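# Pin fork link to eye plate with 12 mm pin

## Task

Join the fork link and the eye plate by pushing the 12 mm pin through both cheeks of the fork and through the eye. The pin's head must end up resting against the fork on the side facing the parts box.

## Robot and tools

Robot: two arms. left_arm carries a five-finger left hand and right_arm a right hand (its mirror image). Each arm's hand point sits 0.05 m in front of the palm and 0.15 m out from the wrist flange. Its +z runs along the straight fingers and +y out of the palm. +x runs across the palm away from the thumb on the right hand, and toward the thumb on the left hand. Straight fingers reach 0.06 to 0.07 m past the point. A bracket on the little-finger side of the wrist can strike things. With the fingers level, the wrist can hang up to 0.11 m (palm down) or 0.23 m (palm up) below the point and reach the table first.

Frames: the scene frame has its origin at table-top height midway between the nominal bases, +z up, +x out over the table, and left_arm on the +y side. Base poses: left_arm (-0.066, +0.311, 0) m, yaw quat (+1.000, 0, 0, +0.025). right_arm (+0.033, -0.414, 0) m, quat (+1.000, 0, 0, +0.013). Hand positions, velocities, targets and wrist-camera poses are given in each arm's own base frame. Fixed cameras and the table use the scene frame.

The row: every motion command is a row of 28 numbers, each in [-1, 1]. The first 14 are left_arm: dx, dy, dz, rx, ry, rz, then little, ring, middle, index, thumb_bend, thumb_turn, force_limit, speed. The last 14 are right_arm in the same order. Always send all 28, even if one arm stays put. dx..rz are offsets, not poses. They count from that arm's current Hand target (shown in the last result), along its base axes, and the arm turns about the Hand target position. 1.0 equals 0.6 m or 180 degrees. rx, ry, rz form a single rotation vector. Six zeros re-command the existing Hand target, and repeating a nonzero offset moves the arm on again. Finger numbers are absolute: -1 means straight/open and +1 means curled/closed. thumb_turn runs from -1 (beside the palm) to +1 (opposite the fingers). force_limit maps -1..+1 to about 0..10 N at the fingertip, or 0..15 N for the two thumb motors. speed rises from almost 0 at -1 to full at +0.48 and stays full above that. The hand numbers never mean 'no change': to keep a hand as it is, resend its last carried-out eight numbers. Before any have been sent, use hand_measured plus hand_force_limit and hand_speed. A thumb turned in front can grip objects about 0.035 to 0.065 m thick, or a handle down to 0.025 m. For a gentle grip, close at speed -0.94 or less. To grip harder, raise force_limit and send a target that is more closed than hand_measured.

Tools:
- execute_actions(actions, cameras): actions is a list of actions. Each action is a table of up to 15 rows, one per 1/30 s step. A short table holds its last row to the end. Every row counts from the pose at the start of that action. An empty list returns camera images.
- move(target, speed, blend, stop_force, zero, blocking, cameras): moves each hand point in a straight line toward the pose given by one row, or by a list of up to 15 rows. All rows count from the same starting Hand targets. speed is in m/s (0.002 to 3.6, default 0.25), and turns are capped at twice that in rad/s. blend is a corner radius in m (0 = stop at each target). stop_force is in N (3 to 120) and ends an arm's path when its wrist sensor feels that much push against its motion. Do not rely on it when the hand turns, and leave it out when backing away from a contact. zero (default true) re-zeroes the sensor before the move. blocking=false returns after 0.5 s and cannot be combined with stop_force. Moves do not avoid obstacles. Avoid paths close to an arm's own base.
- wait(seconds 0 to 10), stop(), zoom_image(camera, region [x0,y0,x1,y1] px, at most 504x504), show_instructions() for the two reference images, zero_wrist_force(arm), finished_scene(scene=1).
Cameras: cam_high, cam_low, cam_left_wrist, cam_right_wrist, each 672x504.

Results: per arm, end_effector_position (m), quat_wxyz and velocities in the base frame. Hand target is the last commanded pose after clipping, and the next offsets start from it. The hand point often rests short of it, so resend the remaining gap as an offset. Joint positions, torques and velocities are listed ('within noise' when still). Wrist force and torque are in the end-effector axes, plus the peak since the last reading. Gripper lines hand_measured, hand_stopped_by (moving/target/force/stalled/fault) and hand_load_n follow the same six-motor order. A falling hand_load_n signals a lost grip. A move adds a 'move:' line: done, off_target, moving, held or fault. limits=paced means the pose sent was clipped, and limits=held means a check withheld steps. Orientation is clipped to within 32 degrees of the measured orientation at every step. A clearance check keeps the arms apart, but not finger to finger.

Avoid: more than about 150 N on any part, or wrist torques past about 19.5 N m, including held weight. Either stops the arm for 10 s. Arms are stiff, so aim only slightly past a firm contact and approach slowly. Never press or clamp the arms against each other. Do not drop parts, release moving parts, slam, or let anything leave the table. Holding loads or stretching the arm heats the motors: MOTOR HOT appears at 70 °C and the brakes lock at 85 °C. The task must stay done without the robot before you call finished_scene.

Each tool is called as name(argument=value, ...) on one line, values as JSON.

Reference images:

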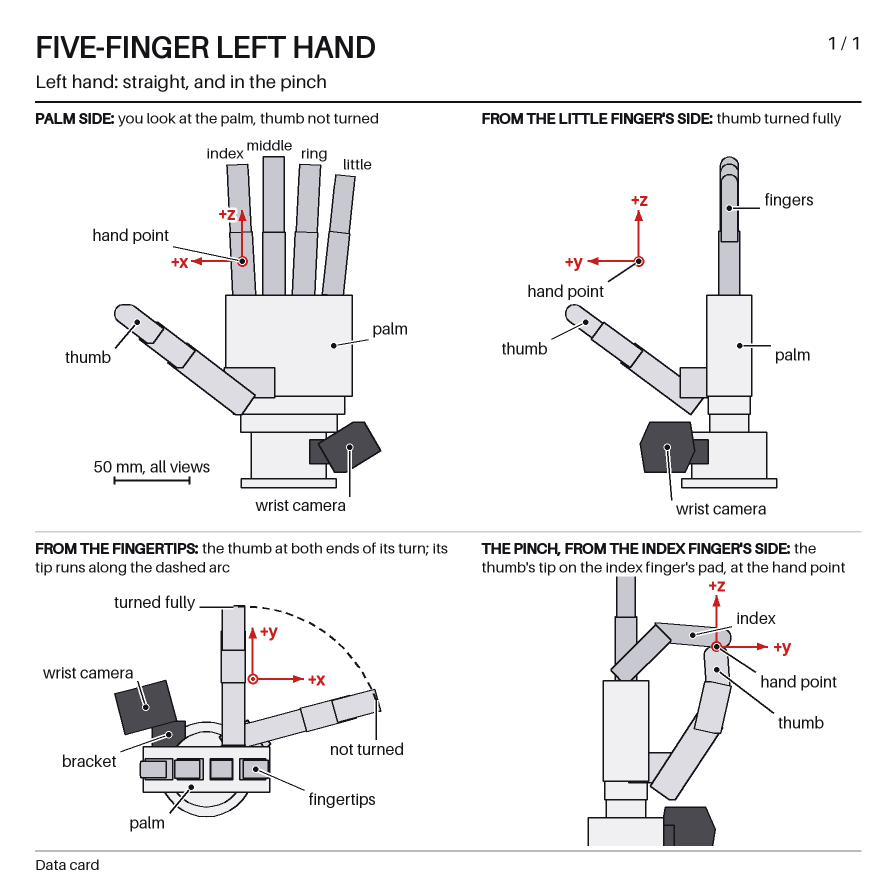

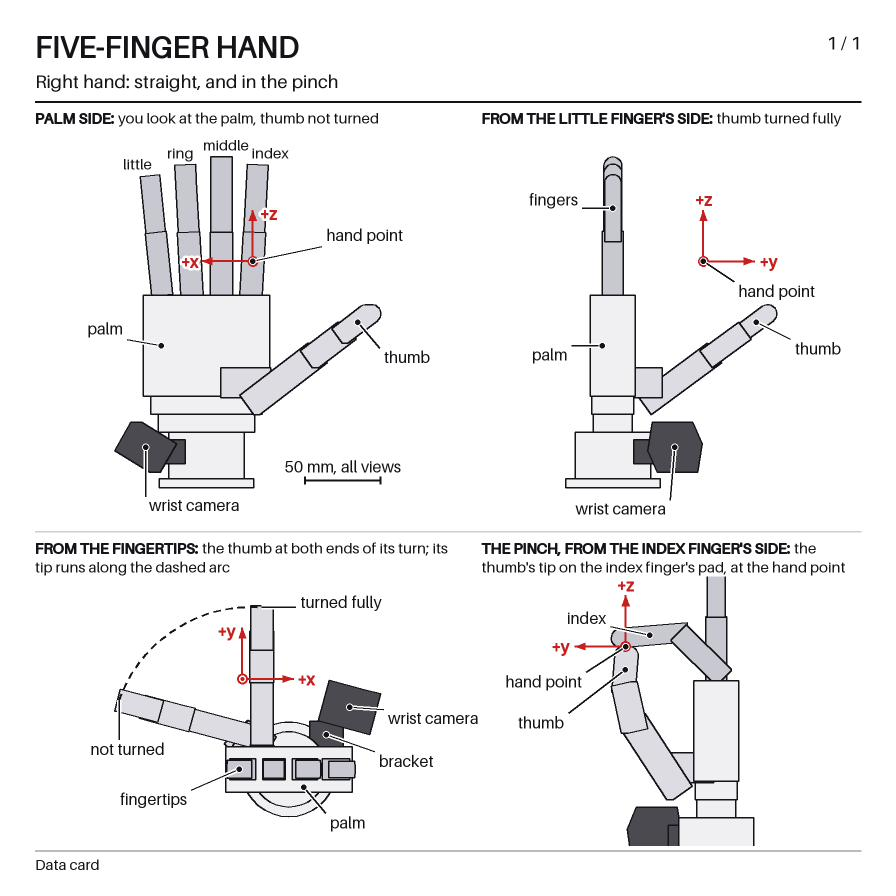

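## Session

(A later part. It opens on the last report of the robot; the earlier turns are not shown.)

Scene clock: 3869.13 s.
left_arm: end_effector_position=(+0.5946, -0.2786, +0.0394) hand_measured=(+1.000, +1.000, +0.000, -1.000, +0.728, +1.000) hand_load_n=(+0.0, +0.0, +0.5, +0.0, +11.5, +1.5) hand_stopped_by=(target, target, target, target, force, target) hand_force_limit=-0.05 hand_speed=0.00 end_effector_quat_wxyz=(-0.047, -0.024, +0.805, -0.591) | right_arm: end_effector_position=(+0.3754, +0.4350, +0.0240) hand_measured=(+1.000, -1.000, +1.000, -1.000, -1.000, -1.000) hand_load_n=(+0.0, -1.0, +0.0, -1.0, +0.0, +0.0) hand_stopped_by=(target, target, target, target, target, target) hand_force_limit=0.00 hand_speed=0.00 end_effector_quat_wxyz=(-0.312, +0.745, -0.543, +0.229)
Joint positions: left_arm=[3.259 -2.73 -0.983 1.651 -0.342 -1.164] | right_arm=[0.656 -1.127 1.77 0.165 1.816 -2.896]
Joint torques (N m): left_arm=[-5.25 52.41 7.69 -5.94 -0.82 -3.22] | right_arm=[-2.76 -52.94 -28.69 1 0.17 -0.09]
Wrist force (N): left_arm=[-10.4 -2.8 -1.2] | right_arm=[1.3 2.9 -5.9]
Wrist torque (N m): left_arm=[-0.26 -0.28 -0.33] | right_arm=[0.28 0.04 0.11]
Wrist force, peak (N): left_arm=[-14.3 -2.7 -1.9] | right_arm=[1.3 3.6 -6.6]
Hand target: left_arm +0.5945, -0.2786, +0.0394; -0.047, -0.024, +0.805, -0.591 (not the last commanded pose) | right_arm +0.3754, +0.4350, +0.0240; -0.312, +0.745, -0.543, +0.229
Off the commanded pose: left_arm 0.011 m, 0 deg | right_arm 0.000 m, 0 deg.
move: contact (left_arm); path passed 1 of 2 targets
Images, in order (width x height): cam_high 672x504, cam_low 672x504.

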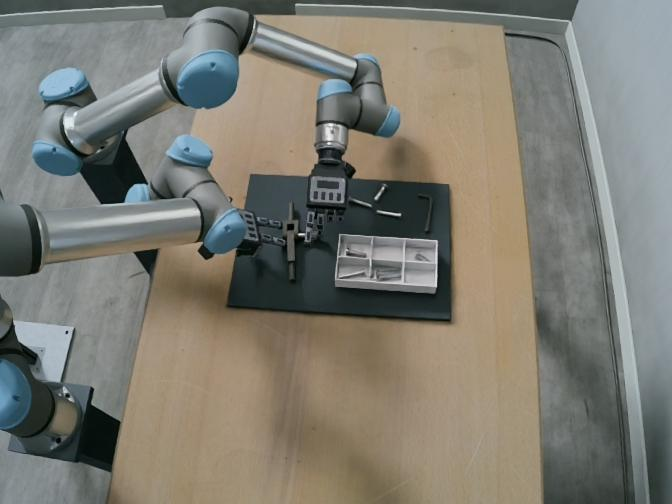

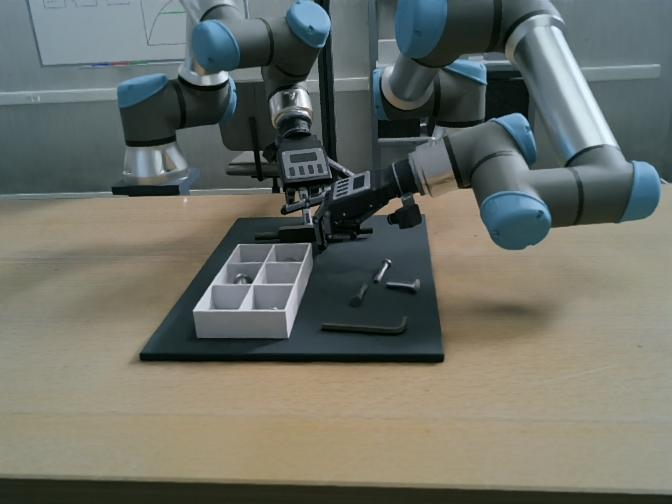

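move(target=[[0.0, 0, 0.0025, 0, 0, 0, 1, 1, 0.0, -1, 1, 1, -0.05, 0, 0, 0, 0, 0, 0, 0, 1, -1, 1, -1, -1, -1, 0, 0],[0.0, 0.002, 0.0025, 0, 0, 0, 1, 1, 0.0, -1, 1, 1, -0.05, 0, 0, 0, 0, 0, 0, 0, 1, -1, 1, -1, -1, -1, 0, 0],[0.0, -0.002, 0.0025, 0, 0, 0, 1, 1, 0.0, -1, 1, 1, -0.05, 0, 0, 0, 0, 0, 0, 0, 1, -1, 1, -1, -1, -1, 0, 0],[0.0, 0.0, 0.0025, 0, 0, 0, 1, 1, 0.0, -1, 1, 1, -0.05, 0, 0, 0, 0, 0, 0, 0, 1, -1, 1, -1, -1, -1, 0, 0]], speed=0.006)

move(target=[[-0.015, -0.0003, 0, 0, 0, 0, 1, 1, 0.0, -1, 1, 1, -0.05, 0, 0, 0, 0, 0, 0, 0, 1, -1, 1, -1, -1, -1, 0, 0]], speed=0.006, stop_force=7, cameras=["cam_high", "cam_low"])

zoom_image(camera="cam_high", region=[285, 215, 345, 260])

zoom_image(camera="cam_low", region=[300, 220, 350, 260])

Scene clock: 3887.13 s.
left_arm: end_effector_position=(+0.5945, -0.2786, +0.0408) hand_measured=(+1.000, +1.000, +0.000, -1.000, +0.728, +1.000) hand_load_n=(+0.0, +0.0, +1.5, +0.0, +11.5, +2.0) hand_stopped_by=(target, target, target, target, force, target) hand_force_limit=-0.05 hand_speed=0.00 end_effector_quat_wxyz=(-0.047, -0.024, +0.805, -0.591) | right_arm: end_effector_position=(+0.3754, +0.4350, +0.0240) hand_measured=(+1.000, -1.000, +1.000, -1.000, -1.000, -1.000) hand_load_n=(+0.0, -0.5, +0.0, -0.5, +0.0, +0.0) hand_stopped_by=(target, target, target, target, target, target) hand_force_limit=0.00 hand_speed=0.00 end_effector_quat_wxyz=(-0.312, +0.745, -0.543, +0.229)
Joint positions: left_arm=[3.259 -2.728 -0.984 1.649 -0.342 -1.164] | right_arm=[0.656 -1.127 1.77 0.165 1.816 -2.896]
Joint torques (N m): left_arm=[10.83 69.3 11.96 -5.02 0.08 0.26] | right_arm=[-2.74 -52.58 -29.05 0.93 0.23 0.02]
Wrist force (N): left_arm=[-2.2 -0.6 0.7] | right_arm=[1.9 2.7 -4.7]
Wrist torque (N m): left_arm=[-0.28 -0.06 -0.28] | right_arm=[0.28 0.02 0.13]
Wrist force, peak (N): left_arm=[-11.6 -3.0 -1.5] | right_arm=[1.5 3.1 -6.3]
Hand target: left_arm +0.5945, -0.2786, +0.0409; -0.047, -0.024, +0.805, -0.591 | right_arm +0.3754, +0.4350, +0.0240; -0.312, +0.745, -0.543, +0.229
Off the commanded pose: left_arm 0.000 m, 0 deg | right_arm 0.000 m, 0 deg.
move: done

Scene clock: 3888.10 s.
left_arm: end_effector_position=(+0.5935, -0.2786, +0.0409) hand_measured=(+1.000, +1.000, +0.000, -1.000, +0.728, +1.000) hand_load_n=(+0.0, +0.0, +2.0, +0.0, +11.5, +1.5) hand_stopped_by=(target, target, target, target, force, target) hand_force_limit=-0.05 hand_speed=0.00 end_effector_quat_wxyz=(-0.047, -0.025, +0.805, -0.591) | right_arm: end_effector_position=(+0.3754, +0.4350, +0.0240) hand_measured=(+1.000, -1.000, +1.000, -1.000, -1.000, -1.000) hand_load_n=(+0.0, -1.0, +0.0, -1.0, +0.0, +0.0) hand_stopped_by=(target, target, target, target, target, target) hand_force_limit=0.00 hand_speed=0.00 end_effector_quat_wxyz=(-0.312, +0.745, -0.543, +0.229)
Joint positions: left_arm=[3.259 -2.725 -0.99 1.652 -0.343 -1.164] | right_arm=[0.656 -1.127 1.77 0.165 1.816 -2.896]
Joint torques (N m): left_arm=[-0.68 53.94 26.96 -6.24 0.2 -2.56] | right_arm=[-2.65 -52.94 -29.01 0.99 0.19 0]
Wrist force (N): left_arm=[-5.4 -2.2 0.8] | right_arm=[1.4 3.1 -5.3]
Wrist torque (N m): left_arm=[-0.28 -0.12 -0.39] | right_arm=[0.30 0.06 0.12]
Wrist force, peak (N): left_arm=[-9.3 -3.0 0.4] | right_arm=[1.5 3.4 -5.9]
Hand target: left_arm +0.5934, -0.2786, +0.0409; -0.047, -0.025, +0.805, -0.591 (not the last commanded pose) | right_arm +0.3754, +0.4350, +0.0240; -0.312, +0.745, -0.543, +0.229
Off the commanded pose: left_arm 0.008 m, 0 deg | right_arm 0.000 m, 0 deg.
move: contact (left_arm)
Images, in order (width x height): cam_high 672x504, cam_low 672x504.

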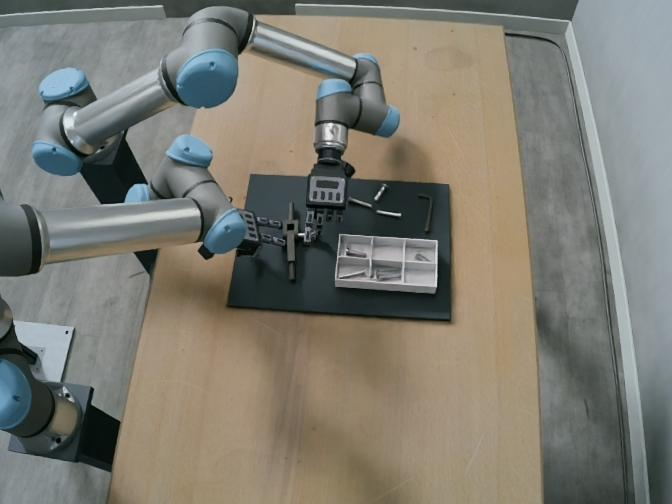

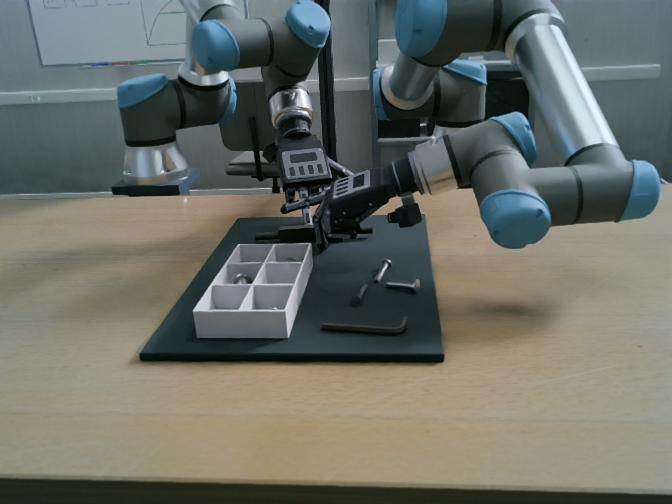

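Scaled by 8.400 from the camera's 672x504 image, which has a finer 960x720 frame.

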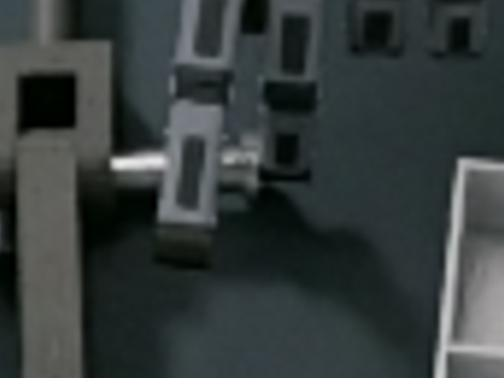

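Scaled by 10.080 from the camera's 672x504 image, which has a finer 960x720 frame.

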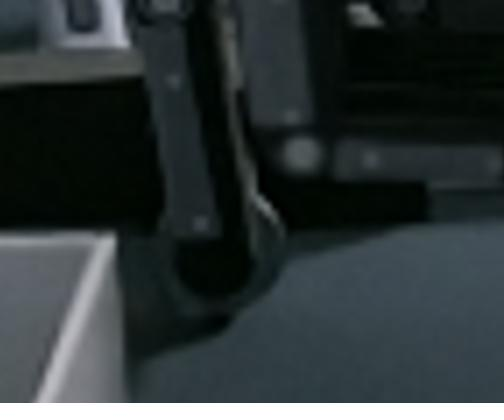

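move(target=[[0.001, -0.002, 0, 0, 0, 0, 1, 1, 0.0, -1, 1, 1, -0.05, 0, 0, 0, 0, 0, 0, 0, 1, -1, 1, -1, -1, -1, 0, 0],[-0.001, -0.002, 0.0015, 0, 0, 0, 1, 1, 0.0, -1, 1, 1, -0.05, 0, 0, 0, 0, 0, 0, 0, 1, -1, 1, -1, -1, -1, 0, 0],[-0.002, -0.0035, 0.0015, 0, 0, 0, 1, 1, 0.0, -1, 1, 1, -0.05, 0, 0, 0, 0, 0, 0, 0, 1, -1, 1, -1, -1, -1, 0, 0],[-0.003, -0.0025, 0.0025, 0, 0, 0, 1, 1, 0.0, -1, 1, 1, -0.05, 0, 0, 0, 0, 0, 0, 0, 1, -1, 1, -1, -1, -1, 0, 0],[-0.006, -0.0025, 0.0025, 0, 0, 0, 1, 1, 0.0, -1, 1, 1, -0.05, 0, 0, 0, 0, 0, 0, 0, 1, -1, 1, -1, -1, -1, 0, 0]], speed=0.006, stop_force=10, cameras=["cam_high", "cam_low"])

zoom_image(camera="cam_high", region=[285, 215, 345, 260])

zoom_image(camera="cam_low", region=[300, 220, 350, 260])

Scene clock: 3912.57 s.
left_arm: end_effector_position=(+0.5898, -0.2801, +0.0424) hand_measured=(+1.000, +1.000, +0.000, -1.000, +0.728, +1.000) hand_load_n=(+0.5, +0.0, +1.0, +0.0, +11.5, +2.0) hand_stopped_by=(target, target, target, target, force, target) hand_force_limit=-0.05 hand_speed=0.00 end_effector_quat_wxyz=(-0.047, -0.025, +0.805, -0.591) | right_arm: end_effector_position=(+0.3754, +0.4350, +0.0240) hand_measured=(+1.000, -1.000, +1.000, -1.000, -1.000, -1.000) hand_load_n=(+0.0, -1.0, +0.0, -0.5, +0.0, +0.0) hand_stopped_by=(target, target, target, target, target, target) hand_force_limit=0.00 hand_speed=0.00 end_effector_quat_wxyz=(-0.312, +0.745, -0.543, +0.229)
Joint positions: left_arm=[3.257 -2.714 -1.007 1.663 -0.342 -1.168] | right_arm=[0.656 -1.127 1.77 0.165 1.816 -2.896]
Joint torques (N m): left_arm=[11.68 55.43 27.68 -5.89 0.69 -0.9] | right_arm=[-2.23 -52.73 -28.51 0.84 0.32 -0.04]
Wrist force (N): left_arm=[-2.4 0.2 0.4] | right_arm=[1.5 2.6 -4.3]
Wrist torque (N m): left_arm=[-0.28 -0.11 -0.43] | right_arm=[0.18 0.03 0.12]
Wrist force, peak (N): left_arm=[-14.0 -1.8 -1.5] | right_arm=[1.1 3.6 -6.6]
Hand target: left_arm +0.5898, -0.2801, +0.0424; -0.047, -0.025, +0.805, -0.591 | right_arm +0.3754, +0.4350, +0.0240; -0.312, +0.745, -0.543, +0.229
Off the commanded pose: left_arm 0.000 m, 0 deg | right_arm 0.000 m, 0 deg.
move: done
Images, in order (width x height): cam_high 672x504, cam_low 672x504.

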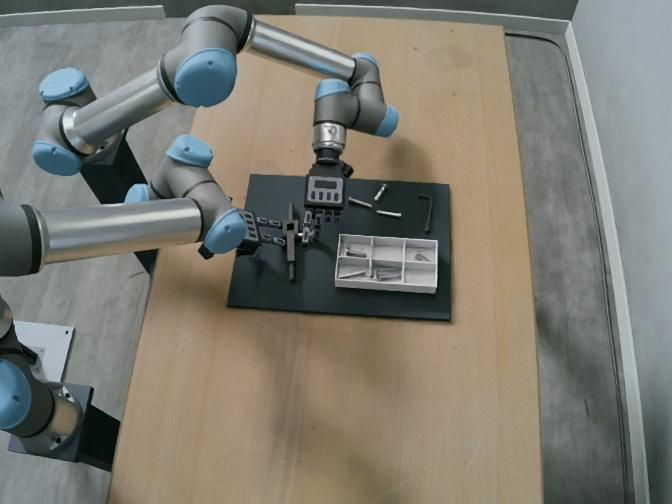

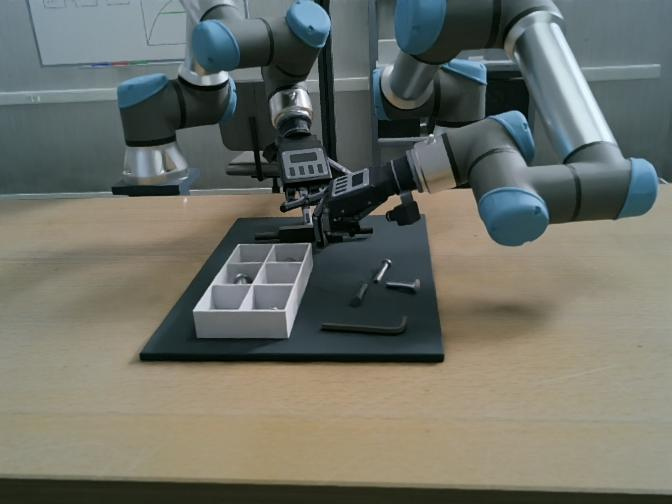

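Scaled by 8.400 from the camera's 672x504 image, which has a finer 960x720 frame.

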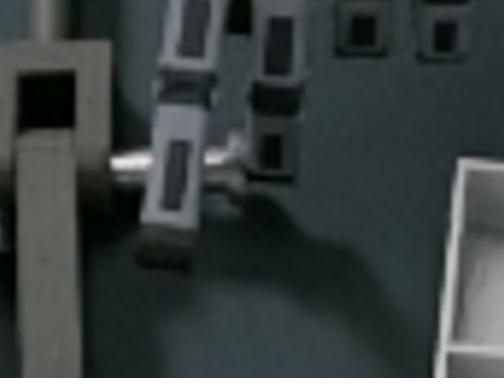

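Scaled by 10.080 from the camera's 672x504 image, which has a finer 960x720 frame.

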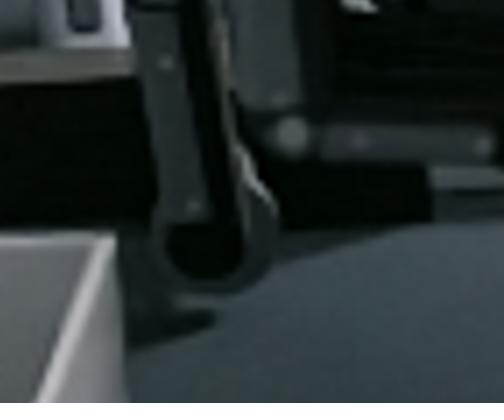

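move(target=[[-0.004, -0.0007, 0, 0, 0, 0, 1, 1, 0.0, -1, 1, 1, -0.05, 0, 0, 0, 0, 0, 0, 0, 1, -1, 1, -1, -1, -1, 0, 0],[-0.01, -0.0012, 0, 0, 0, 0, 1, 1, 0.0, -1, 1, 1, -0.05, 0, 0, 0, 0, 0, 0, 0, 1, -1, 1, -1, -1, -1, 0, 0]], speed=0.008, stop_force=10, cameras=["cam_high", "cam_low", "cam_right_wrist"])

zoom_image(camera="cam_high", region=[285, 215, 345, 260])

zoom_image(camera="cam_low", region=[300, 220, 350, 260])

zoom_image(camera="cam_right_wrist", region=[110, 0, 250, 120])

Scene clock: 3926.37 s.
left_arm: end_effector_position=(+0.5885, -0.2803, +0.0423) hand_measured=(+1.000, +1.000, +0.000, -1.000, +0.728, +1.000) hand_load_n=(+0.0, +0.0, +0.5, +0.0, +11.5, +2.0) hand_stopped_by=(target, target, target, target, force, target) hand_force_limit=-0.05 hand_speed=0.00 end_effector_quat_wxyz=(-0.047, -0.025, +0.805, -0.591) | right_arm: end_effector_position=(+0.3754, +0.4350, +0.0240) hand_measured=(+1.000, -1.000, +1.000, -1.000, -1.000, -1.000) hand_load_n=(+0.0, -1.0, +0.0, +0.0, +0.0, +0.0) hand_stopped_by=(target, target, target, target, target, target) hand_force_limit=0.00 hand_speed=0.00 end_effector_quat_wxyz=(-0.312, +0.745, -0.543, +0.229)
Joint positions: left_arm=[3.257 -2.711 -1.014 1.667 -0.342 -1.169] | right_arm=[0.656 -1.127 1.77 0.165 1.816 -2.896]
Joint torques (N m): left_arm=[2.35 53.01 24.92 -6.81 -0.33 0.78] | right_arm=[-2.43 -53.05 -28.22 0.96 0.32 0.15]
Wrist force (N): left_arm=[-8.6 -1.0 0.0] | right_arm=[1.2 2.6 -5.5]
Wrist torque (N m): left_arm=[-0.31 -0.21 -0.40] | right_arm=[0.34 0.04 0.10]
Wrist force, peak (N): left_arm=[-13.4 -2.0 -0.9] | right_arm=[1.0 3.3 -6.9]
Hand target: left_arm +0.5885, -0.2803, +0.0423; -0.047, -0.025, +0.805, -0.591 (not the last commanded pose) | right_arm +0.3754, +0.4350, +0.0240; -0.312, +0.745, -0.543, +0.229
Off the commanded pose: left_arm 0.005 m, 0 deg | right_arm 0.000 m, 0 deg.
move: contact (left_arm); path passed 0 of 2 targets
camera_calibration:
cam_right_wrist: T_world_to_cam=[[-0.590623, -0.403667, -0.698725, 0.415449], [-0.72241, 0.650329, 0.234936, -0.0139785], [0.359566, 0.643525, -0.675713, -0.28812], [0, 0, 0, 1]] pos_world=[0.338874, 0.362206, 0.0988821]
Images, in order (width x height): cam_high 672x504, cam_low 672x504, cam_right_wrist 672x504.

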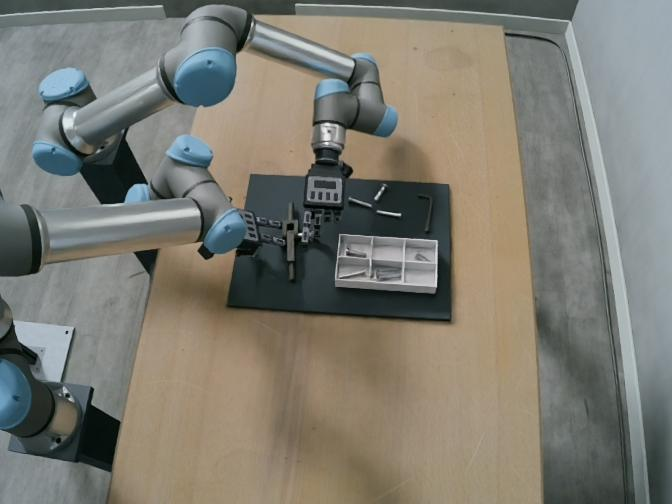

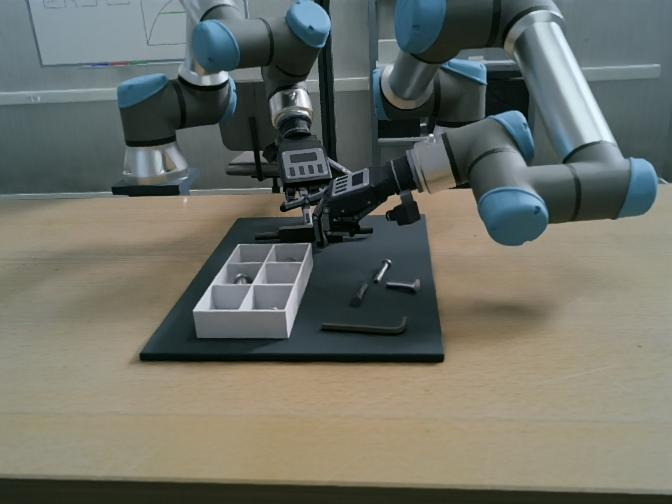

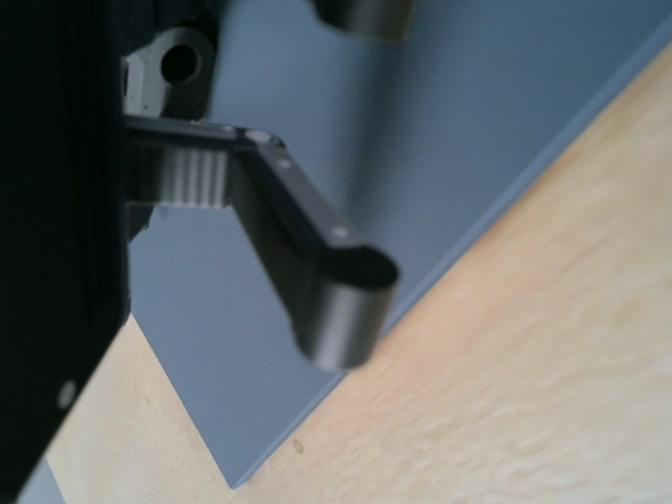

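Scaled by 8.400 from the camera's 672x504 image, which has a finer 960x720 frame.

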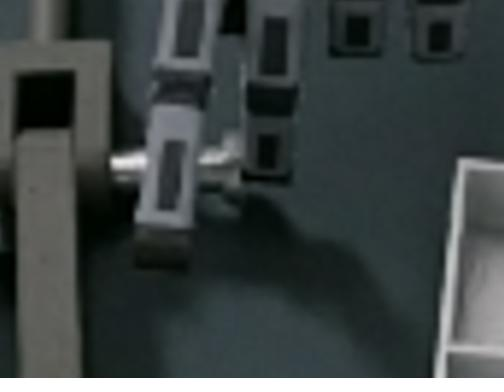

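Scaled by 10.080 from the camera's 672x504 image, which has a finer 960x720 frame.

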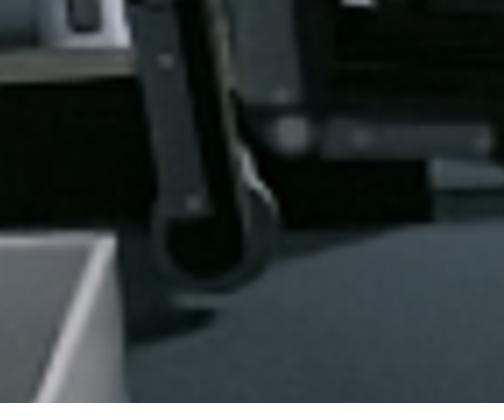

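Scaled by 3.600 from the camera's 672x504 image, which has a finer 960x720 frame.

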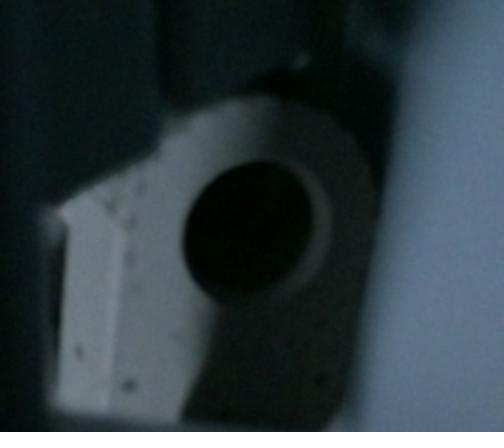

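move(target=[[0.0, -0.0025, 0, 0, 0, 0, 1, 1, 0.0, -1, 1, 1, -0.05, 0, 0, 0, 0, 0, 0, 0, 1, -1, 1, -1, -1, -1, 0, 0],[-0.002, -0.003, 0.0, 0, 0, 0, 1, 1, 0.0, -1, 1, 1, -0.05, 0, 0, 0, 0, 0, 0, 0, 1, -1, 1, -1, -1, -1, 0, 0],[-0.002, -0.003, 0.0015, 0, 0, 0, 1, 1, 0.0, -1, 1, 1, -0.05, 0, 0, 0, 0, 0, 0, 0, 1, -1, 1, -1, -1, -1, 0, 0],[-0.004, -0.0035, 0.0015, 0, 0, 0, 1, 1, 0.0, -1, 1, 1, -0.05, 0, 0, 0, 0, 0, 0, 0, 1, -1, 1, -1, -1, -1, 0, 0],[-0.008, -0.004, 0.002, 0, 0, 0, 1, 1, 0.0, -1, 1, 1, -0.05, 0, 0, 0, 0, 0, 0, 0, 1, -1, 1, -1, -1, -1, 0, 0]], speed=0.006, stop_force=8, cameras=["cam_high", "cam_low"])

zoom_image(camera="cam_high", region=[285, 215, 345, 260])

zoom_image(camera="cam_low", region=[300, 220, 350, 260])

Scene clock: 3944.00 s.
left_arm: end_effector_position=(+0.5880, -0.2820, +0.0423) hand_measured=(+1.000, +1.000, +0.000, -1.000, +0.728, +1.000) hand_load_n=(+0.0, +0.0, -2.5, +0.0, +11.5, +2.0) hand_stopped_by=(target, target, target, target, force, target) hand_force_limit=-0.05 hand_speed=0.00 end_effector_quat_wxyz=(-0.047, -0.025, +0.805, -0.591) | right_arm: end_effector_position=(+0.3754, +0.4350, +0.0240) hand_measured=(+1.000, -1.000, +1.000, -1.000, -1.000, -1.000) hand_load_n=(+0.0, -2.0, +0.0, +0.0, +0.0, +0.0) hand_stopped_by=(target, target, target, target, target, target) hand_force_limit=0.00 hand_speed=0.00 end_effector_quat_wxyz=(-0.312, +0.745, -0.543, +0.229)
Joint positions: left_arm=[3.255 -2.71 -1.015 1.673 -0.34 -1.176] | right_arm=[0.656 -1.127 1.77 0.165 1.816 -2.896]
Joint torques (N m): left_arm=[-10.18 53.86 26.2 -6.76 -0.36 -1.35] | right_arm=[-2.13 -52.75 -28.27 0.93 0.38 0.17]
Wrist force (N): left_arm=[-8.4 0.4 -2.7] | right_arm=[0.9 3.2 -5.5]
Wrist torque (N m): left_arm=[-0.30 -0.25 -0.28] | right_arm=[0.32 0.12 0.12]
Wrist force, peak (N): left_arm=[-15.0 -1.2 -4.6] | right_arm=[0.8 3.5 -7.8]
Hand target: left_arm +0.5880, -0.2820, +0.0423; -0.047, -0.025, +0.805, -0.591 (not the last commanded pose) | right_arm +0.3754, +0.4350, +0.0240; -0.312, +0.745, -0.543, +0.229
Off the commanded pose: left_arm 0.005 m, 0 deg | right_arm 0.000 m, 0 deg.
move: contact (left_arm); path passed 1 of 5 targets
Images, in order (width x height): cam_high 672x504, cam_low 672x504.

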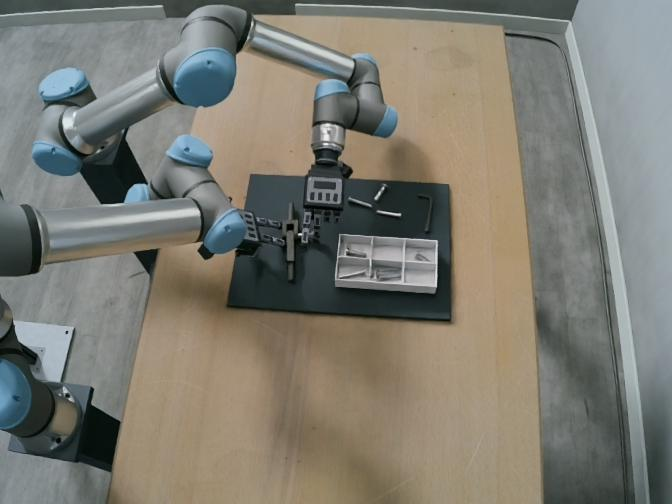

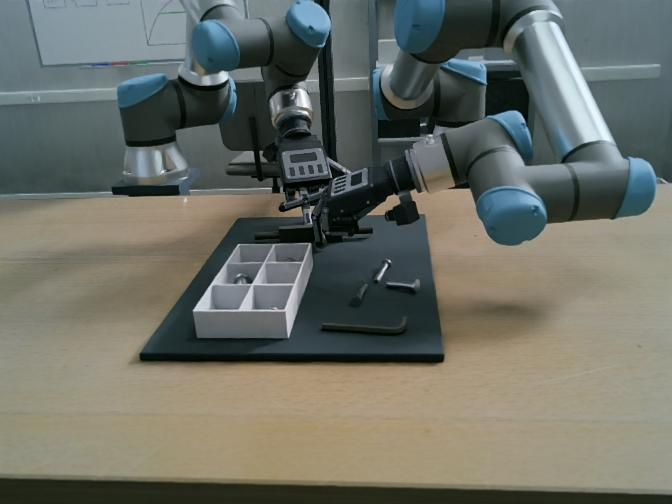

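Scaled by 8.400 from the camera's 672x504 image, which has a finer 960x720 frame.

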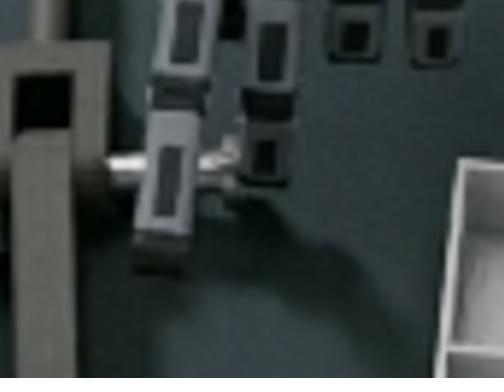

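Scaled by 10.080 from the camera's 672x504 image, which has a finer 960x720 frame.

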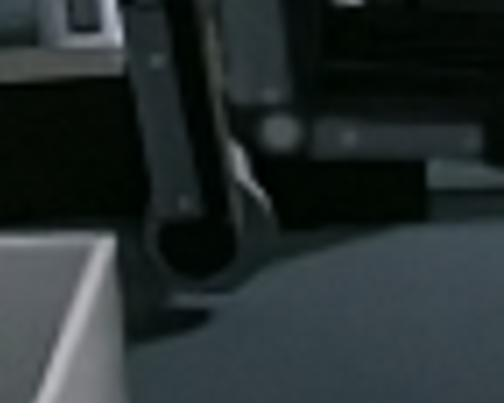

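move(target=[[0.002, 0.0, 0, 0, 0, 0, 1, 1, 0.0, -1, 1, 1, -0.05, 0, 0, 0, 0, 0, 0, 0, 1, -1, 1, -1, -1, -1, 0, 0]], speed=0.02)

move(target=[[-0.002, 0.0, 0, 0, 0, 0, 1, 1, 0.0, -1, 1, 1, -0.05, 0, 0, 0, 0, 0, 0, 0, 1, -1, 1, -1, -1, -1, 0, 0],[-0.003, 0.0015, 0.0015, 0, 0, 0, 1, 1, 0.0, -1, 1, 1, -0.05, 0, 0, 0, 0, 0, 0, 0, 1, -1, 1, -1, -1, -1, 0, 0],[-0.004, 0, 0.003, 0, 0, 0, 1, 1, 0.0, -1, 1, 1, -0.05, 0, 0, 0, 0, 0, 0, 0, 1, -1, 1, -1, -1, -1, 0, 0],[-0.005, -0.0015, 0.0015, 0, 0, 0, 1, 1, 0.0, -1, 1, 1, -0.05, 0, 0, 0, 0, 0, 0, 0, 1, -1, 1, -1, -1, -1, 0, 0],[-0.006, 0, 0, 0, 0, 0, 1, 1, 0.0, -1, 1, 1, -0.05, 0, 0, 0, 0, 0, 0, 0, 1, -1, 1, -1, -1, -1, 0, 0],[-0.007, 0.0015, 0.0015, 0, 0, 0, 1, 1, 0.0, -1, 1, 1, -0.05, 0, 0, 0, 0, 0, 0, 0, 1, -1, 1, -1, -1, -1, 0, 0],[-0.008, 0, 0.003, 0, 0, 0, 1, 1, 0.0, -1, 1, 1, -0.05, 0, 0, 0, 0, 0, 0, 0, 1, -1, 1, -1, -1, -1, 0, 0]], speed=0.006, stop_force=11, cameras=["cam_high", "cam_low"])

zoom_image(camera="cam_high", region=[285, 215, 345, 260])

zoom_image(camera="cam_low", region=[300, 220, 350, 260])

Scene clock: 3969.30 s.
left_arm: end_effector_position=(+0.5892, -0.2819, +0.0422) hand_measured=(+1.000, +1.000, +0.000, -1.000, +0.728, +1.000) hand_load_n=(+0.0, +0.0, +1.0, +0.0, +11.5, +2.0) hand_stopped_by=(target, target, target, target, force, target) hand_force_limit=-0.05 hand_speed=0.00 end_effector_quat_wxyz=(-0.047, -0.025, +0.805, -0.591) | right_arm: end_effector_position=(+0.3754, +0.4350, +0.0240) hand_measured=(+1.000, -1.000, +1.000, -1.000, -1.000, -1.000) hand_load_n=(+0.0, -1.5, +0.0, -0.5, +0.0, +0.0) hand_stopped_by=(target, target, target, target, target, target) hand_force_limit=0.00 hand_speed=0.00 end_effector_quat_wxyz=(-0.312, +0.745, -0.543, +0.229)
Joint positions: left_arm=[3.255 -2.713 -1.008 1.67 -0.34 -1.176] | right_arm=[0.656 -1.127 1.77 0.165 1.816 -2.896]
Joint torques (N m): left_arm=[-15.55 59.71 21.26 -5.19 3.74 -2.17] | right_arm=[-1.72 -52.33 -28.53 0.85 0.4 0.05]
Wrist force (N): left_arm=[-1.1 -0.1 0.7] | right_arm=[1.3 2.4 -4.7]
Wrist torque (N m): left_arm=[-0.29 -0.02 -0.30] | right_arm=[0.23 0.18 0.12]
Wrist force, peak (N): left_arm=[-8.6 0.4 -2.6] | right_arm=[0.7 3.4 -5.8]
Hand target: left_arm +0.5892, -0.2820, +0.0423; -0.047, -0.025, +0.805, -0.591 | right_arm +0.3754, +0.4350, +0.0240; -0.312, +0.745, -0.543, +0.229
Off the commanded pose: left_arm 0.000 m, 0 deg | right_arm 0.000 m, 0 deg.
move: done

Scene clock: 3971.10 s.
left_arm: end_effector_position=(+0.5862, -0.2828, +0.0433) hand_measured=(+1.000, +1.000, +0.000, -1.000, +0.728, +1.000) hand_load_n=(+0.0, +0.0, -3.0, +0.0, +11.5, +2.0) hand_stopped_by=(target, target, target, target, force, target) hand_force_limit=-0.05 hand_speed=0.00 end_effector_quat_wxyz=(-0.047, -0.025, +0.805, -0.591) | right_arm: end_effector_position=(+0.3754, +0.4350, +0.0240) hand_measured=(+1.000, -1.000, +1.000, -1.000, -1.000, -1.000) hand_load_n=(+0.0, -2.5, +0.5, -0.5, +0.0, +0.0) hand_stopped_by=(target, target, target, target, target, target) hand_force_limit=0.00 hand_speed=0.00 end_effector_quat_wxyz=(-0.312, +0.745, -0.543, +0.229)
Joint positions: left_arm=[3.254 -2.705 -1.023 1.679 -0.34 -1.178] | right_arm=[0.656 -1.127 1.77 0.165 1.816 -2.896]
Joint torques (N m): left_arm=[-18.47 63.49 22.59 -7.6 -0.64 -0.91] | right_arm=[-1.41 -52.49 -28.66 -0.55 0.34 0.23]
Wrist force (N): left_arm=[-15.7 -0.8 -4.3] | right_arm=[0.8 4.4 -10.3]
Wrist torque (N m): left_arm=[-0.28 -0.43 -0.23] | right_arm=[0.57 0.32 0.17]
Wrist force, peak (N): left_arm=[-18.5 -2.0 -5.3] | right_arm=[0.5 4.5 -10.6]
Hand target: left_arm +0.5863, -0.2828, +0.0433; -0.047, -0.025, +0.805, -0.591 (not the last commanded pose) | right_arm +0.3754, +0.4350, +0.0240; -0.312, +0.745, -0.543, +0.229
Off the commanded pose: left_arm 0.002 m, 0 deg | right_arm 0.000 m, 0 deg.
move: contact (left_arm); path passed 3 of 7 targets
Images, in order (width x height): cam_high 672x504, cam_low 672x504.

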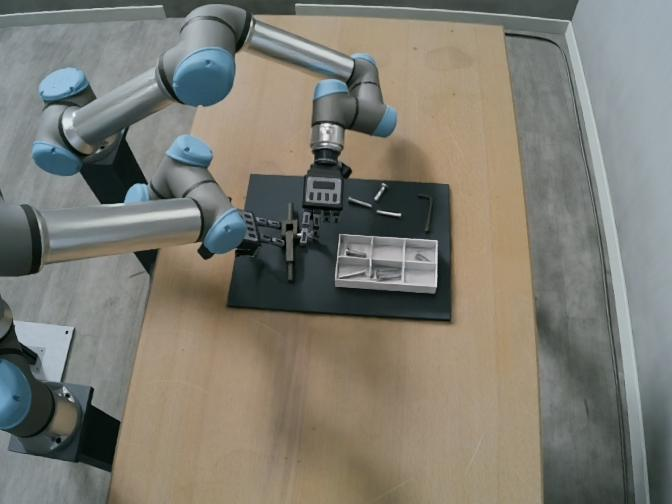

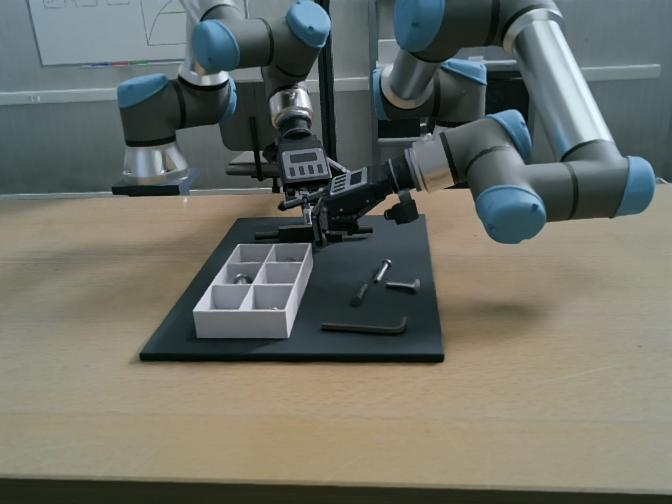

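Scaled by 8.400 from the camera's 672x504 image, which has a finer 960x720 frame.

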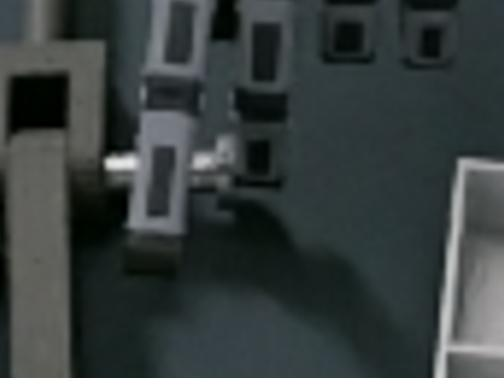

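Scaled by 10.080 from the camera's 672x504 image, which has a finer 960x720 frame.

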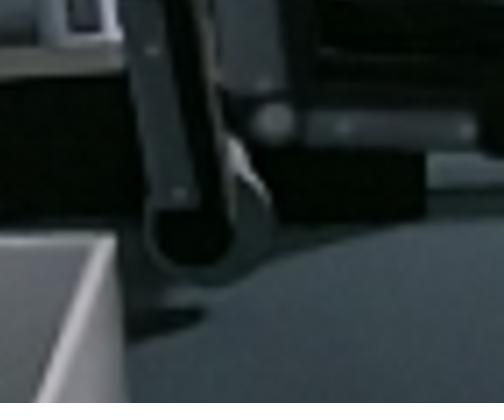

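move(target=[0.002,0,0,0,0,0,1,1,0.0,-1,1,1,-0.05,0,0,0,0,0,0,0,1,-1,1,-1,-1,-1,0,0], speed=0.01, cameras=["cam_high","cam_low","cam_right_wrist"])

zoom_image(camera="cam_high", region=[285, 215, 345, 260])

zoom_image(camera="cam_low", region=[300, 220, 350, 260])

zoom_image(camera="cam_right_wrist", region=[110, 0, 250, 120])

Scene clock: 4006.87 s.
left_arm: end_effector_position=(+0.5875, -0.2827, +0.0433) hand_measured=(+1.000, +1.000, +0.000, -1.000, +0.728, +1.000) hand_load_n=(+0.0, +0.0, +0.5, +0.0, +11.5, +2.0) hand_stopped_by=(target, target, target, target, force, target) hand_force_limit=-0.05 hand_speed=0.00 end_effector_quat_wxyz=(-0.047, -0.025, +0.805, -0.591) | right_arm: end_effector_position=(+0.3754, +0.4350, +0.0240) hand_measured=(+1.000, -1.000, +1.000, -1.000, -1.000, -1.000) hand_load_n=(+0.0, -1.5, +0.0, +0.0, +0.0, +0.0) hand_stopped_by=(target, target, target, target, target, target) hand_force_limit=0.00 hand_speed=0.00 end_effector_quat_wxyz=(-0.312, +0.745, -0.543, +0.229)
Joint positions: left_arm=[3.254 -2.708 -1.017 1.676 -0.34 -1.179] | right_arm=[0.656 -1.127 1.77 0.165 1.816 -2.896]
Joint torques (N m): left_arm=[-15.03 58.65 21.53 -5.31 4.1 -2.22] | right_arm=[-1.46 -52.16 -28.58 -0.84 0.4 0.12]
Wrist force (N): left_arm=[-1.4 0.2 0.3] | right_arm=[1.2 2.8 -4.6]
Wrist torque (N m): left_arm=[-0.26 -0.06 -0.30] | right_arm=[0.22 0.14 0.13]
Wrist force, peak (N): left_arm=[-16.0 -1.0 -4.3] | right_arm=[1.0 4.5 -10.7]
Hand target: left_arm +0.5875, -0.2828, +0.0433; -0.047, -0.025, +0.805, -0.591 | right_arm +0.3754, +0.4350, +0.0240; -0.312, +0.745, -0.543, +0.229
Off the commanded pose: left_arm 0.000 m, 0 deg | right_arm 0.000 m, 0 deg.
move: done
camera_calibration:
cam_right_wrist: T_world_to_cam=[[-0.590601, -0.403629, -0.698766, 0.415432], [-0.722385, 0.650376, 0.234887, -0.0139989], [0.359653, 0.643502, -0.675688, -0.288144], [0, 0, 0, 1]] pos_world=[0.338874, 0.362207, 0.098882]
Images, in order (width x height): cam_high 672x504, cam_low 672x504, cam_right_wrist 672x504.

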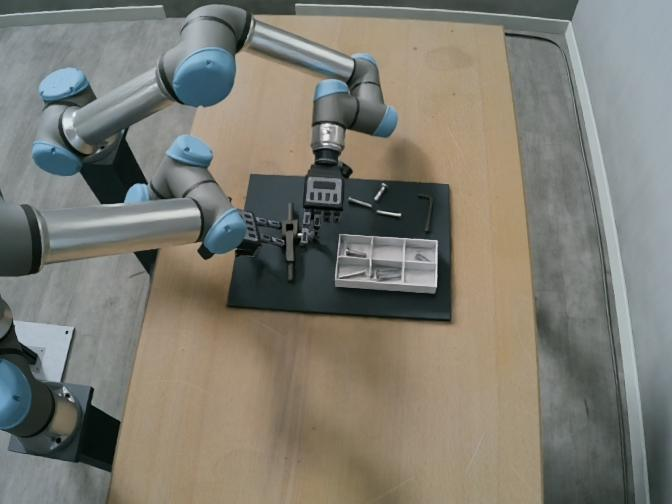

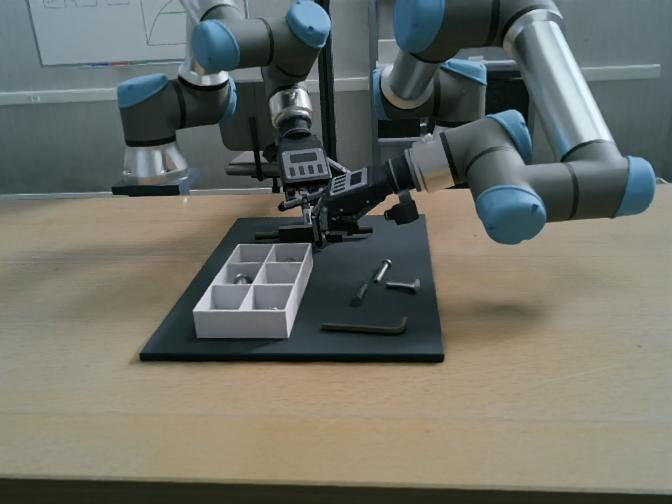

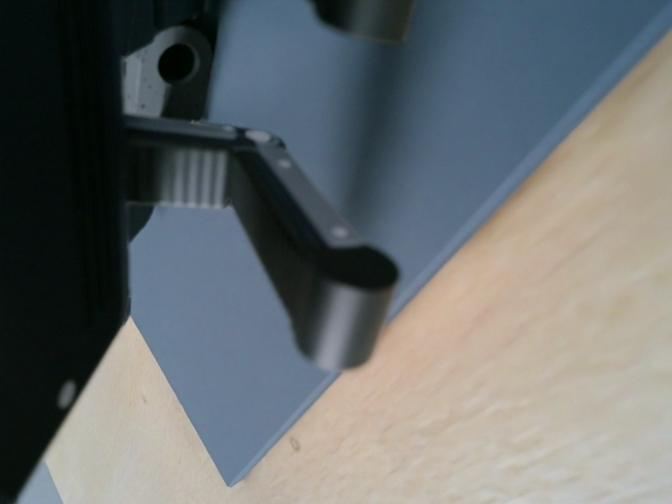

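Scaled by 8.400 from the camera's 672x504 image, which has a finer 960x720 frame.

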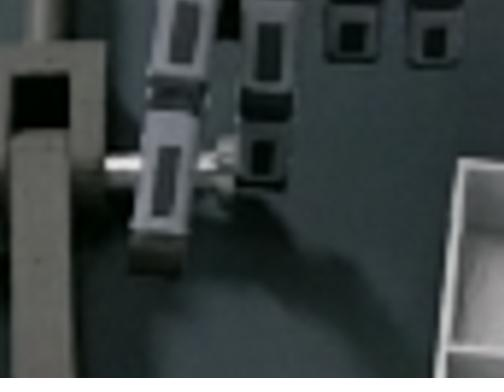

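Scaled by 10.080 from the camera's 672x504 image, which has a finer 960x720 frame.

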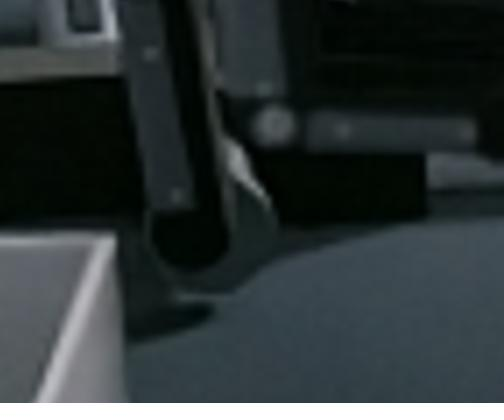

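Scaled by 3.600 from the camera's 672x504 image, which has a finer 960x720 frame.

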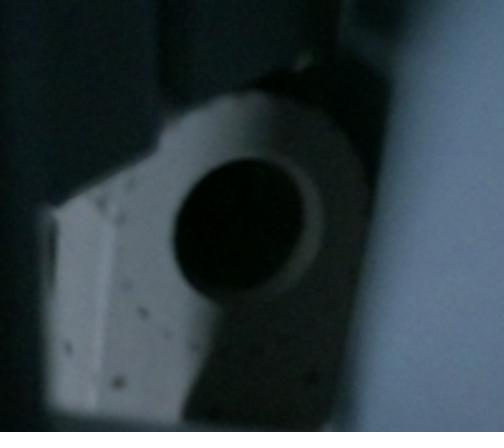

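move(target=[[0.008,0,0,0,0,0,1,1,0.0,-1,1,1,-0.05,0,0,0,0,0,0,0,1,-1,1,-1,-1,-1,0,0],[0.008,0,0.09,0,0,0,1,1,0.0,-1,1,1,-0.05,0,0,0,0,0,0,0,1,-1,1,-1,-1,-1,0,0]], speed=0.08, blend=0.003, cameras=["cam_high","cam_low"])

zoom_image(camera="cam_high", region=[285, 215, 345, 260])

zoom_image(camera="cam_low", region=[300, 220, 350, 260])

Scene clock: 4035.10 s.
left_arm: end_effector_position=(+0.5922, -0.2828, +0.0973) hand_measured=(+1.000, +1.000, +0.000, -1.000, +0.728, +1.000) hand_load_n=(+0.0, +0.0, +1.0, +0.0, +11.5, +2.0) hand_stopped_by=(target, target, target, target, force, target) hand_force_limit=-0.05 hand_speed=0.00 end_effector_quat_wxyz=(-0.047, -0.025, +0.805, -0.591) | right_arm: end_effector_position=(+0.3754, +0.4350, +0.0240) hand_measured=(+1.000, -1.000, +1.000, -1.000, -1.000, -1.000) hand_load_n=(+0.0, -1.5, +0.0, +0.0, +0.0, -0.5) hand_stopped_by=(target, target, target, target, target, target) hand_force_limit=0.00 hand_speed=0.00 end_effector_quat_wxyz=(-0.312, +0.745, -0.543, +0.229)
Joint positions: left_arm=[3.253 -2.642 -0.995 1.591 -0.339 -1.181] | right_arm=[0.656 -1.127 1.77 0.165 1.816 -2.896]
Joint torques (N m): left_arm=[5.01 55.05 27.7 -0.58 0.41 1.79] | right_arm=[-1.47 -52.61 -28.03 1.05 0.5 0.17]
Wrist force (N): left_arm=[-1.3 0.0 0.6] | right_arm=[1.8 2.9 -4.5]
Wrist torque (N m): left_arm=[-0.26 0.01 -0.30] | right_arm=[0.26 0.08 0.17]
Wrist force, peak (N): left_arm=[-1.8 0.1 0.6] | right_arm=[1.5 3.0 -5.0]
Hand target: left_arm +0.5923, -0.2828, +0.0973; -0.047, -0.025, +0.805, -0.591 | right_arm +0.3754, +0.4350, +0.0240; -0.312, +0.745, -0.543, +0.229
Off the commanded pose: left_arm 0.000 m, 0 deg | right_arm 0.000 m, 0 deg.
move: done; blend cut to 0.0024 m at target 1
Images, in order (width x height): cam_high 672x504, cam_low 672x504.

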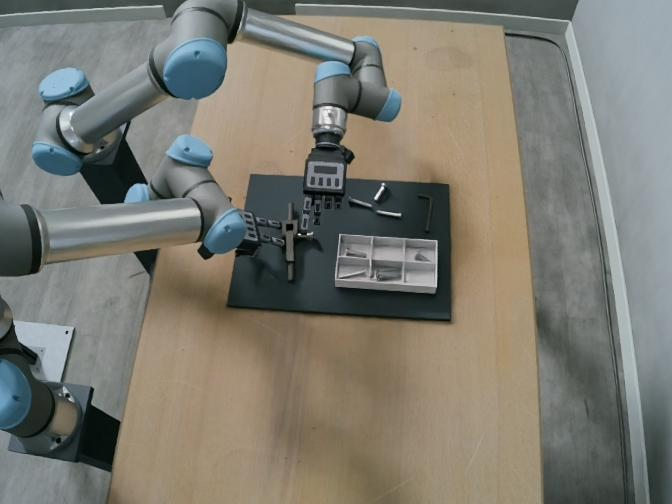

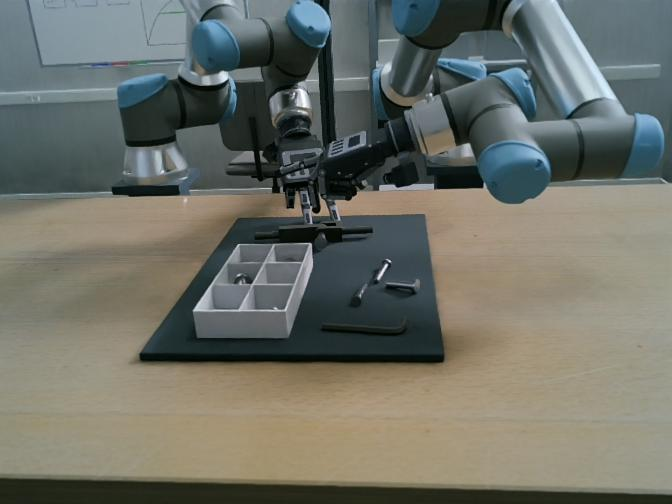

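Scaled by 8.400 from the camera's 672x504 image, which has a finer 960x720 frame.

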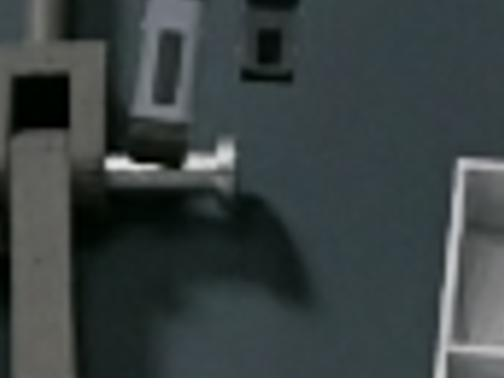

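Scaled by 10.080 from the camera's 672x504 image, which has a finer 960x720 frame.

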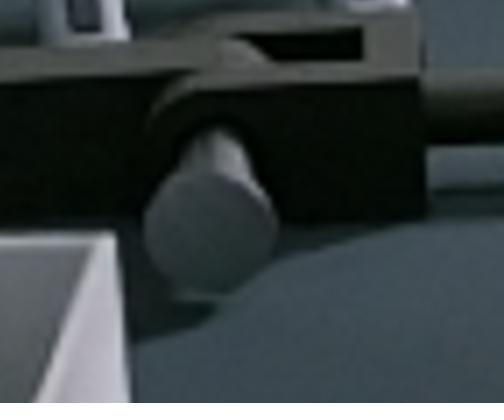

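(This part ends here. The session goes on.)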